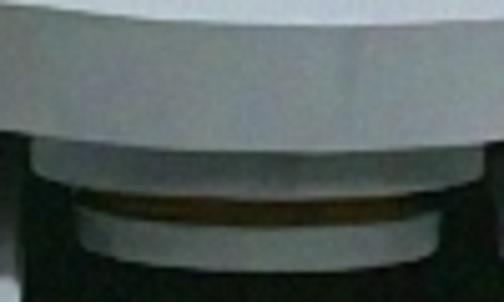

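Emit:
move --pt "0 0 0 0 0 0 0.224 -0.6 -1 0 0 0 0 0 0 -1 -1 1" --pt "0.00053 -0.0003 -0.00077 0 0.3113 -0.0835 0.224 -0.6 -1 0 0 0 0 0 0 -1 -1 1" --pt "0.00053 -0.0003 -0.00077 0 0.3113 -0.0835 -1 -0.6 -1 0 0 0 0 0 0 -1 -1 1" --speed '[0.1,0.3,0.1]'

Emit:
move --pt "-0.00006 0.00021 0.00081 0 -0.0322 0.0086 -1 -0.6 -1 0 0 0 0 0 0 -1 -1 1" --pt "-0.00112 -0.0001 0.0008 0 -0.1556 0.0417 -1 -0.6 -1 0 0 0 0 0 0 -1 -1 1" --pt "-0.0018 0 0.00041 0 -0.2844 0.0763 -1 -0.6 -1 0 0 0 0 0 0 -1 -1 1" --pt "-0.00107 -0.00013 -0.00011 0 -0.3113 0.0835 -1 -0.6 -1 0 0 0 0 0 0 -1 -1 1" --speed 0.14 --blend 0.0002

Scene clock: 474.37 s.
left_arm: end_effector_position=(+0.5608, -0.3769, +0.1811) position_measured=132 object_status=2 end_effector_quat_wxyz=(+0.029, +0.398, -0.604, +0.690) | right_arm: end_effector_position=(+0.4446, +0.3852, +0.1407) position_measured=251 object_status=3 end_effector_quat_wxyz=(+0.659, -0.669, +0.244, +0.243)
Joint positions: left_arm=[-0.646 -0.788 2.021 -4.324 -1.954 2.535] | right_arm=[3.71 -2.483 -1.959 1.275 2.577 -2.461]
Joint torques (N m): left_arm=[6.39 -32.36 -21.48 -4.25 -2.81 -1.38] | right_arm=[8.98 38.04 -0.92 3.28 -2.2 1.67]
Wrist force (N): left_arm=[-1.8 0.7 -0.9] | right_arm=[-0.6 -0.2 0.4]
Wrist torque (N m): left_arm=[0.34 0.30 0.02] | right_arm=[-0.18 0.06 -0.09]
Wrist force, peak (N): left_arm=[-6.6 -0.6 0.0] | right_arm=[-0.6 -0.5 0.6]
Hand target: left_arm +0.5608, -0.3769, +0.1811; +0.029, +0.398, -0.604, +0.690 | right_arm +0.4446, +0.3852, +0.1407; +0.659, -0.669, +0.244, +0.243
Off the commanded pose: left_arm 0.000 m, 0 deg | right_arm 0.000 m, 0 deg.
move: done

Scene clock: 478.80 s.
left_arm: end_effector_position=(+0.5613, -0.3765, +0.1808) position_measured=132 object_status=2 end_effector_quat_wxyz=(-0.344, +0.596, -0.592, +0.420) | right_arm: end_effector_position=(+0.4446, +0.3852, +0.1407) position_measured=251 object_status=3 end_effector_quat_wxyz=(+0.659, -0.669, +0.244, +0.243)
Joint positions: left_arm=[-1.107 -1.109 2.119 -3.45 -0.687 2.46] | right_arm=[3.71 -2.483 -1.959 1.275 2.577 -2.461]
Joint torques (N m): left_arm=[-8.34 -42.62 -27.97 -0.71 4.16 -1.37] | right_arm=[9.02 37.68 -0.6 3.19 -2.13 1.6]
Wrist force (N): left_arm=[-5.4 0.1 0.5] | right_arm=[-0.6 -0.2 0.4]
Wrist torque (N m): left_arm=[0.24 0.49 -0.16] | right_arm=[-0.18 0.06 -0.09]
Wrist force, peak (N): left_arm=[-6.9 9.4 7.1] | right_arm=[-0.7 -0.4 0.4]
Hand target: left_arm +0.5613, -0.3765, +0.1808; -0.344, +0.596, -0.592, +0.420 | right_arm +0.4446, +0.3852, +0.1407; +0.659, -0.669, +0.244, +0.243
Off the commanded pose: left_arm 0.000 m, 0 deg | right_arm 0.000 m, 0 deg.
move: done

Emit:
move --pt "0 0 0 0 0 0 0.224 -0.6 -1 0 0 0 0 0 0 -1 -1 1" --pt "0.0006 -0.0003 -0.00067 0 0.3113 -0.0835 0.224 -0.6 -1 0 0 0 0 0 0 -1 -1 1" --pt "0.0006 -0.0003 -0.00067 0 0.3113 -0.0835 -1 -0.6 -1 0 0 0 0 0 0 -1 -1 1" --speed '[0.1,0.3,0.1]'

Emit:
move --pt "-0.00006 0.00021 0.00081 0 -0.0322 0.0086 -1 -0.6 -1 0 0 0 0 0 0 -1 -1 1" --pt "-0.00112 -0.0001 0.0008 0 -0.1556 0.0417 -1 -0.6 -1 0 0 0 0 0 0 -1 -1 1" --pt "-0.0018 0 0.00041 0 -0.2844 0.0763 -1 -0.6 -1 0 0 0 0 0 0 -1 -1 1" --pt "-0.00107 -0.00013 -0.00011 0 -0.3113 0.0835 -1 -0.6 -1 0 0 0 0 0 0 -1 -1 1" --speed 0.14 --blend 0.0002

Emit:
move --pt "0 0 0 0 0 0 0.224 -0.6 -1 0 0 0 0 0 0 -1 -1 1" --pt "0.0006 -0.0003 -0.00067 0 0.3113 -0.0835 0.224 -0.6 -1 0 0 0 0 0 0 -1 -1 1" --pt "0.0006 -0.0003 -0.00067 0 0.3113 -0.0835 -1 -0.6 -1 0 0 0 0 0 0 -1 -1 1" --speed '[0.1,0.3,0.1]'

Emit:
move --pt "-0.00006 0.00021 0.00081 0 -0.0322 0.0086 -1 -0.6 -1 0 0 0 0 0 0 -1 -1 1" --pt "-0.00112 -0.0001 0.0008 0 -0.1556 0.0417 -1 -0.6 -1 0 0 0 0 0 0 -1 -1 1" --pt "-0.0018 0 0.00041 0 -0.2844 0.0763 -1 -0.6 -1 0 0 0 0 0 0 -1 -1 1" --pt "-0.00107 -0.00013 -0.00011 0 -0.3113 0.0835 -1 -0.6 -1 0 0 0 0 0 0 -1 -1 1" --speed 0.14 --blend 0.0002 --cameras '["cam_left_wrist"]'

Emit:
zoom_image --camera "cam_left_wrist" --region '[305, 230, 405, 290]'

Scene clock: 483.33 s.
left_arm: end_effector_position=(+0.5609, -0.3768, +0.1812) position_measured=132 object_status=2 end_effector_quat_wxyz=(+0.029, +0.398, -0.604, +0.690) | right_arm: end_effector_position=(+0.4446, +0.3852, +0.1407) position_measured=251 object_status=3 end_effector_quat_wxyz=(+0.659, -0.669, +0.244, +0.243)
Joint positions: left_arm=[-0.645 -0.788 2.021 -4.324 -1.954 2.535] | right_arm=[3.71 -2.483 -1.959 1.275 2.577 -2.461]
Joint torques (N m): left_arm=[7.37 -30.11 -22.64 -3.96 -2.57 -1.31] | right_arm=[8.47 38.03 -0.82 3.15 -2.26 1.65]
Wrist force (N): left_arm=[-0.6 0.3 -1.1] | right_arm=[-0.4 -0.2 0.4]
Wrist torque (N m): left_arm=[0.30 0.34 0.02] | right_arm=[-0.18 0.03 -0.09]
Wrist force, peak (N): left_arm=[-5.6 -0.4 0.0] | right_arm=[-0.6 -0.5 0.5]
Hand target: left_arm +0.5610, -0.3768, +0.1812; +0.029, +0.398, -0.604, +0.690 | right_arm +0.4446, +0.3852, +0.1407; +0.659, -0.669, +0.244, +0.243
Off the commanded pose: left_arm 0.000 m, 0 deg | right_arm 0.000 m, 0 deg.
move: done

Scene clock: 487.77 s.
left_arm: end_effector_position=(+0.5614, -0.3765, +0.1809) position_measured=132 object_status=2 end_effector_quat_wxyz=(-0.344, +0.596, -0.592, +0.420) | right_arm: end_effector_position=(+0.4446, +0.3852, +0.1407) position_measured=251 object_status=3 end_effector_quat_wxyz=(+0.659, -0.669, +0.244, +0.243)
Joint positions: left_arm=[-1.107 -1.109 2.119 -3.45 -0.687 2.46] | right_arm=[3.71 -2.483 -1.959 1.275 2.577 -2.461]
Joint torques (N m): left_arm=[-7.61 -42.61 -28.93 -0.78 4.2 -1.44] | right_arm=[9.02 37.92 -0.85 2.96 -2.23 1.62]
Wrist force (N): left_arm=[-5.0 0.5 -1.7] | right_arm=[-0.4 -0.3 0.4]
Wrist torque (N m): left_arm=[0.24 0.48 -0.17] | right_arm=[-0.21 0.03 -0.09]
Wrist force, peak (N): left_arm=[-5.9 8.9 6.1] | right_arm=[-0.7 -0.3 0.7]
Hand target: left_arm +0.5614, -0.3765, +0.1809; -0.344, +0.596, -0.592, +0.420 | right_arm +0.4446, +0.3852, +0.1407; +0.659, -0.669, +0.244, +0.243
Off the commanded pose: left_arm 0.000 m, 0 deg | right_arm 0.000 m, 0 deg.
move: done

Scene clock: 491.33 s.
left_arm: end_effector_position=(+0.5611, -0.3768, +0.1812) position_measured=132 object_status=2 end_effector_quat_wxyz=(+0.029, +0.398, -0.604, +0.690) | right_arm: end_effector_position=(+0.4446, +0.3852, +0.1407) position_measured=251 object_status=3 end_effector_quat_wxyz=(+0.659, -0.669, +0.244, +0.243)
Joint positions: left_arm=[-0.645 -0.788 2.02 -4.324 -1.955 2.535] | right_arm=[3.71 -2.483 -1.959 1.275 2.577 -2.461]
Joint torques (N m): left_arm=[7.82 -29.31 -23.32 -3.64 -2.28 -1.69] | right_arm=[9.01 37.79 -1.2 3.01 -2.07 1.67]
Wrist force (N): left_arm=[1.0 0.5 -1.3] | right_arm=[-0.6 -0.4 0.3]
Wrist torque (N m): left_arm=[0.31 0.35 0.02] | right_arm=[-0.21 0.05 -0.09]
Wrist force, peak (N): left_arm=[-0.8 5.6 2.0] | right_arm=[-0.5 -0.4 0.6]
Hand target: left_arm +0.5611, -0.3768, +0.1812; +0.029, +0.398, -0.604, +0.690 | right_arm +0.4446, +0.3852, +0.1407; +0.659, -0.669, +0.244, +0.243
Off the commanded pose: left_arm 0.000 m, 0 deg | right_arm 0.000 m, 0 deg.
move: done

Scene clock: 495.77 s.
left_arm: end_effector_position=(+0.5615, -0.3764, +0.1809) position_measured=132 object_status=2 end_effector_quat_wxyz=(-0.344, +0.596, -0.592, +0.420) | right_arm: end_effector_position=(+0.4446, +0.3852, +0.1407) position_measured=251 object_status=3 end_effector_quat_wxyz=(+0.659, -0.669, +0.244, +0.243)
Joint positions: left_arm=[-1.107 -1.109 2.119 -3.45 -0.687 2.461] | right_arm=[3.71 -2.483 -1.959 1.275 2.577 -2.461]
Joint torques (N m): left_arm=[-6.47 -42.69 -28.38 -0.73 4.14 -1.16] | right_arm=[8.32 38.66 -0.67 3.05 -2.22 1.73]
Wrist force (N): left_arm=[-4.8 1.0 -3.3] | right_arm=[-0.4 -0.3 0.4]
Wrist torque (N m): left_arm=[0.25 0.51 -0.19] | right_arm=[-0.20 0.02 -0.09]
Wrist force, peak (N): left_arm=[-5.1 8.8 3.9] | right_arm=[-0.7 -0.4 0.5]
Hand target: left_arm +0.5615, -0.3764, +0.1809; -0.344, +0.596, -0.592, +0.420 | right_arm +0.4446, +0.3852, +0.1407; +0.659, -0.669, +0.244, +0.243
Off the commanded pose: left_arm 0.000 m, 0 deg | right_arm 0.000 m, 0 deg.
move: done
Images, in order (width x height): cam_left_wrist 672x504.

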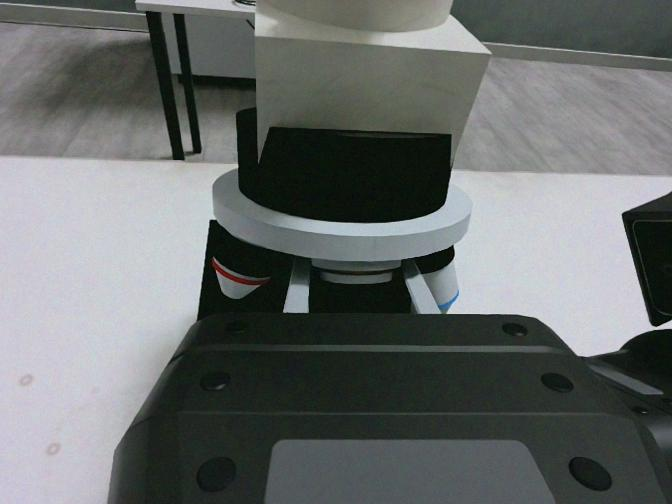

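Scaled by 5.040.

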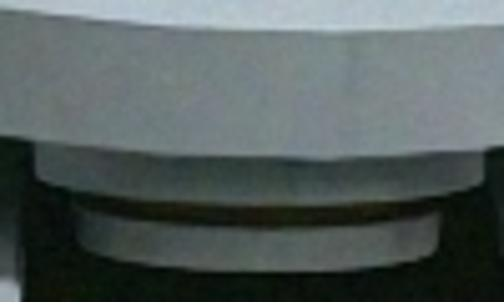

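Emit:
move --pt "0 0 0 0 0 0 0.224 -0.6 -1 0 0 0 0 0 0 -1 -1 1" --pt "0.000685 -0.00034 -0.00093 0 0.3113 -0.0835 0.224 -0.6 -1 0 0 0 0 0 0 -1 -1 1" --pt "0.000685 -0.00034 -0.00093 0 0.3113 -0.0835 -1 -0.6 -1 0 0 0 0 0 0 -1 -1 1" --speed '[0.1,0.3,0.1]'

Emit:
move --pt "-0.00006 0.00021 0.00081 0 -0.0322 0.0086 -1 -0.6 -1 0 0 0 0 0 0 -1 -1 1" --pt "-0.00112 -0.0001 0.0008 0 -0.1556 0.0417 -1 -0.6 -1 0 0 0 0 0 0 -1 -1 1" --pt "-0.0018 0 0.00041 0 -0.2844 0.0763 -1 -0.6 -1 0 0 0 0 0 0 -1 -1 1" --pt "-0.00107 -0.00013 -0.00011 0 -0.3113 0.0835 -1 -0.6 -1 0 0 0 0 0 0 -1 -1 1" --speed 0.14 --blend 0.0002

Emit:
move --pt "0 0 0 0 0 0 0.224 -0.6 -1 0 0 0 0 0 0 -1 -1 1" --pt "0.000685 -0.0003 -0.00077 0 0.3113 -0.0835 0.224 -0.6 -1 0 0 0 0 0 0 -1 -1 1" --pt "0.000685 -0.0003 -0.00077 0 0.3113 -0.0835 -1 -0.6 -1 0 0 0 0 0 0 -1 -1 1" --speed '[0.1,0.3,0.1]'

Emit:
move --pt "-0.00006 0.00021 0.00081 0 -0.0322 0.0086 -1 -0.6 -1 0 0 0 0 0 0 -1 -1 1" --pt "-0.00112 -0.0001 0.0008 0 -0.1556 0.0417 -1 -0.6 -1 0 0 0 0 0 0 -1 -1 1" --pt "-0.0018 0 0.00041 0 -0.2844 0.0763 -1 -0.6 -1 0 0 0 0 0 0 -1 -1 1" --pt "-0.00107 -0.00013 -0.00011 0 -0.3113 0.0835 -1 -0.6 -1 0 0 0 0 0 0 -1 -1 1" --speed 0.14 --blend 0.0002 --cameras '["cam_left_wrist"]'

Emit:
zoom_image --camera "cam_left_wrist" --region '[305, 230, 405, 290]'

Scene clock: 500.80 s.
left_arm: end_effector_position=(+0.5611, -0.3768, +0.1814) position_measured=132 object_status=2 end_effector_quat_wxyz=(+0.029, +0.398, -0.604, +0.690) | right_arm: end_effector_position=(+0.4446, +0.3852, +0.1407) position_measured=251 object_status=3 end_effector_quat_wxyz=(+0.659, -0.669, +0.244, +0.243)
Joint positions: left_arm=[-0.645 -0.788 2.021 -4.324 -1.955 2.535] | right_arm=[3.71 -2.483 -1.959 1.275 2.577 -2.461]
Joint torques (N m): left_arm=[6.41 -32.2 -22.1 -3.88 -2.69 -1.63] | right_arm=[9.08 38.07 -1.1 3.04 -2.03 1.59]
Wrist force (N): left_arm=[-0.4 1.2 -1.1] | right_arm=[-0.3 -0.2 0.4]
Wrist torque (N m): left_arm=[0.30 0.33 0.01] | right_arm=[-0.20 0.02 -0.09]
Wrist force, peak (N): left_arm=[-0.8 6.1 2.0] | right_arm=[-0.6 -0.5 0.4]
Hand target: left_arm +0.5611, -0.3768, +0.1814; +0.029, +0.398, -0.604, +0.690 | right_arm +0.4446, +0.3852, +0.1407; +0.659, -0.669, +0.244, +0.243
Off the commanded pose: left_arm 0.000 m, 0 deg | right_arm 0.000 m, 0 deg.
move: done

Scene clock: 505.23 s.
left_arm: end_effector_position=(+0.5615, -0.3764, +0.1811) position_measured=132 object_status=2 end_effector_quat_wxyz=(-0.344, +0.596, -0.592, +0.420) | right_arm: end_effector_position=(+0.4446, +0.3852, +0.1407) position_measured=251 object_status=3 end_effector_quat_wxyz=(+0.659, -0.669, +0.244, +0.243)
Joint positions: left_arm=[-1.107 -1.109 2.119 -3.449 -0.687 2.461] | right_arm=[3.71 -2.483 -1.959 1.275 2.577 -2.461]
Joint torques (N m): left_arm=[-6.79 -41.73 -29.03 -1.02 4.58 -1.2] | right_arm=[8.8 38.63 -0.53 2.96 -2.12 1.64]
Wrist force (N): left_arm=[-4.8 1.9 -2.1] | right_arm=[-0.4 -0.4 0.2]
Wrist torque (N m): left_arm=[0.26 0.51 -0.19] | right_arm=[-0.21 0.03 -0.09]
Wrist force, peak (N): left_arm=[-5.6 9.8 4.5] | right_arm=[-0.7 -0.4 0.5]
Hand target: left_arm +0.5615, -0.3764, +0.1811; -0.344, +0.596, -0.592, +0.420 | right_arm +0.4446, +0.3852, +0.1407; +0.659, -0.669, +0.244, +0.243
Off the commanded pose: left_arm 0.000 m, 0 deg | right_arm 0.000 m, 0 deg.
move: done

Scene clock: 508.80 s.
left_arm: end_effector_position=(+0.5612, -0.3768, +0.1815) position_measured=132 object_status=2 end_effector_quat_wxyz=(+0.029, +0.398, -0.604, +0.690) | right_arm: end_effector_position=(+0.4446, +0.3852, +0.1407) position_measured=251 object_status=3 end_effector_quat_wxyz=(+0.659, -0.669, +0.244, +0.243)
Joint positions: left_arm=[-0.645 -0.788 2.02 -4.323 -1.955 2.535] | right_arm=[3.71 -2.483 -1.959 1.275 2.577 -2.461]
Joint torques (N m): left_arm=[7.52 -30.89 -23.93 -4.3 -2.34 -1.39] | right_arm=[9.08 38.39 -0.43 2.97 -2.08 1.68]
Wrist force (N): left_arm=[-0.2 1.9 -0.9] | right_arm=[-0.6 0.0 0.4]
Wrist torque (N m): left_arm=[0.29 0.31 0.02] | right_arm=[-0.14 0.05 -0.09]
Wrist force, peak (N): left_arm=[-0.2 6.5 2.2] | right_arm=[-0.7 -0.4 0.4]
Hand target: left_arm +0.5612, -0.3768, +0.1815; +0.029, +0.398, -0.604, +0.690 | right_arm +0.4446, +0.3852, +0.1407; +0.659, -0.669, +0.244, +0.243
Off the commanded pose: left_arm 0.000 m, 0 deg | right_arm 0.000 m, 0 deg.
move: done

Scene clock: 513.23 s.
left_arm: end_effector_position=(+0.5616, -0.3764, +0.1812) position_measured=132 object_status=2 end_effector_quat_wxyz=(-0.344, +0.596, -0.592, +0.420) | right_arm: end_effector_position=(+0.4446, +0.3852, +0.1407) position_measured=251 object_status=3 end_effector_quat_wxyz=(+0.659, -0.669, +0.244, +0.243)
Joint positions: left_arm=[-1.106 -1.109 2.118 -3.449 -0.688 2.461] | right_arm=[3.71 -2.483 -1.959 1.275 2.577 -2.461]
Joint torques (N m): left_arm=[-6.25 -43.12 -30.05 -0.68 4.96 -1.18] | right_arm=[8.81 37.93 0.19 2.86 -2.02 1.71]
Wrist force (N): left_arm=[-4.8 2.5 -2.0] | right_arm=[-0.5 -0.3 0.3]
Wrist torque (N m): left_arm=[0.20 0.52 -0.20] | right_arm=[-0.19 0.05 -0.09]
Wrist force, peak (N): left_arm=[-5.7 10.3 5.2] | right_arm=[-0.8 -0.3 0.4]
Hand target: left_arm +0.5616, -0.3764, +0.1812; -0.344, +0.596, -0.592, +0.420 | right_arm +0.4446, +0.3852, +0.1407; +0.659, -0.669, +0.244, +0.243
Off the commanded pose: left_arm 0.000 m, 0 deg | right_arm 0.000 m, 0 deg.
move: done
Images, in order (width x height): cam_left_wrist 672x504.

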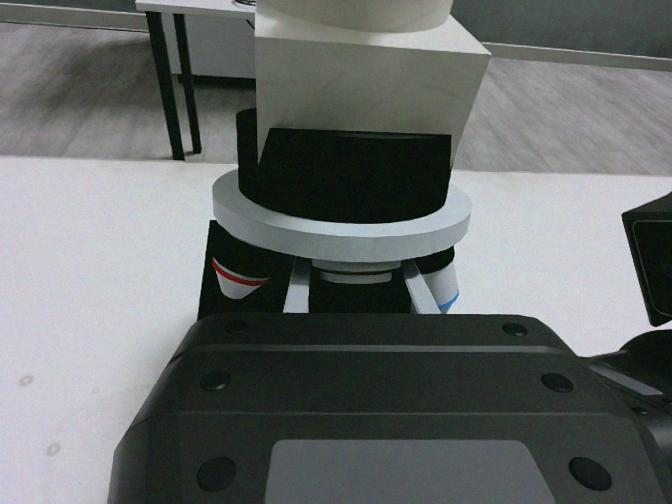

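Scaled by 5.040.

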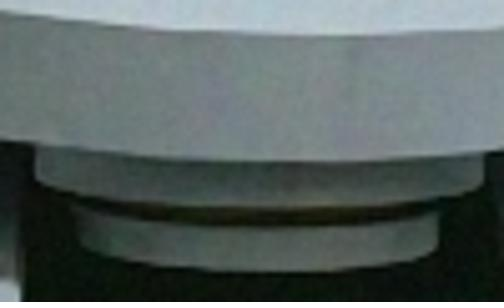

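Emit:
move --pt "0 0 0 0 0 0 0.224 -0.6 -1 0 0 0 0 0 0 -1 -1 1"

Emit:
move --pt "0.000685 -0.0003 -0.00081 0 0.3113 -0.0835 0.224 -0.6 -1 0 0 0 0 0 0 -1 -1 1" --speed 0.3

Emit:
move --pt "0 0 0 0 0 0 -1 -0.6 -1 0 0 0 0 0 0 -1 -1 1"

Scene clock: 514.47 s.
left_arm: end_effector_position=(+0.5616, -0.3764, +0.1812) position_measured=119 object_status=3 end_effector_quat_wxyz=(-0.344, +0.596, -0.592, +0.420) | right_arm: end_effector_position=(+0.4446, +0.3852, +0.1407) position_measured=251 object_status=3 end_effector_quat_wxyz=(+0.659, -0.669, +0.244, +0.243)
Joint positions: left_arm=[-1.106 -1.109 2.118 -3.449 -0.687 2.46] | right_arm=[3.71 -2.483 -1.959 1.275 2.577 -2.461]
Joint torques (N m): left_arm=[-7.77 -42.71 -26.81 -0.65 4.01 -1.41] | right_arm=[9.08 37.9 -0.85 2.87 -1.92 1.74]
Wrist force (N): left_arm=[-4.3 0.6 -1.1] | right_arm=[-0.5 -0.5 0.3]
Wrist torque (N m): left_arm=[0.31 0.49 0.03] | right_arm=[-0.23 0.05 -0.09]
Wrist force, peak (N): left_arm=[-5.3 2.3 -2.6] | right_arm=[-0.7 -0.4 0.4]
Hand target: left_arm +0.5616, -0.3764, +0.1812; -0.344, +0.596, -0.592, +0.420 | right_arm +0.4446, +0.3852, +0.1407; +0.659, -0.669, +0.244, +0.243
Off the commanded pose: left_arm 0.000 m, 0 deg | right_arm 0.000 m, 0 deg.
move: done

Scene clock: 517.03 s.
left_arm: end_effector_position=(+0.5612, -0.3767, +0.1816) position_measured=119 object_status=3 end_effector_quat_wxyz=(+0.029, +0.399, -0.604, +0.690) | right_arm: end_effector_position=(+0.4446, +0.3852, +0.1407) position_measured=251 object_status=3 end_effector_quat_wxyz=(+0.659, -0.669, +0.244, +0.243)
Joint positions: left_arm=[-0.645 -0.789 2.021 -4.323 -1.954 2.536] | right_arm=[3.71 -2.483 -1.959 1.275 2.577 -2.461]
Joint torques (N m): left_arm=[6.55 -32.56 -22.14 -4.17 -3.15 -1.44] | right_arm=[9.44 37.96 -0.74 2.79 -1.9 1.61]
Wrist force (N): left_arm=[-2.2 0.8 -0.6] | right_arm=[-0.6 -0.3 0.3]
Wrist torque (N m): left_arm=[0.33 0.31 0.01] | right_arm=[-0.19 0.06 -0.09]
Wrist force, peak (N): left_arm=[-0.2 6.9 2.6] | right_arm=[-0.7 -0.3 0.6]
Hand target: left_arm +0.5612, -0.3768, +0.1816; +0.029, +0.398, -0.604, +0.690 | right_arm +0.4446, +0.3852, +0.1407; +0.659, -0.669, +0.244, +0.243
Off the commanded pose: left_arm 0.000 m, 0 deg | right_arm 0.000 m, 0 deg.
move: done

Scene clock: 517.53 s.
left_arm: end_effector_position=(+0.5612, -0.3768, +0.1816) position_measured=132 object_status=2 end_effector_quat_wxyz=(+0.029, +0.398, -0.604, +0.690) | right_arm: end_effector_position=(+0.4446, +0.3852, +0.1407) position_measured=251 object_status=3 end_effector_quat_wxyz=(+0.659, -0.669, +0.244, +0.243)
Joint positions: left_arm=[-0.645 -0.789 2.02 -4.323 -1.955 2.535] | right_arm=[3.71 -2.483 -1.959 1.275 2.577 -2.461]
Joint torques (N m): left_arm=[7.76 -32.36 -22.84 -4.29 -2.1 -1.65] | right_arm=[8.74 38.01 -0.96 2.75 -1.81 1.73]
Wrist force (N): left_arm=[-0.7 2.5 -0.9] | right_arm=[-0.4 -0.4 0.6]
Wrist torque (N m): left_arm=[0.25 0.32 0.02] | right_arm=[-0.21 0.03 -0.09]
Wrist force, peak (N): left_arm=[-0.8 2.6 -1.0] | right_arm=[-0.5 -0.3 0.6]
Hand target: left_arm +0.5612, -0.3768, +0.1816; +0.029, +0.398, -0.604, +0.690 | right_arm +0.4446, +0.3852, +0.1407; +0.659, -0.669, +0.244, +0.243
Off the commanded pose: left_arm 0.000 m, 0 deg | right_arm 0.000 m, 0 deg.
move: done


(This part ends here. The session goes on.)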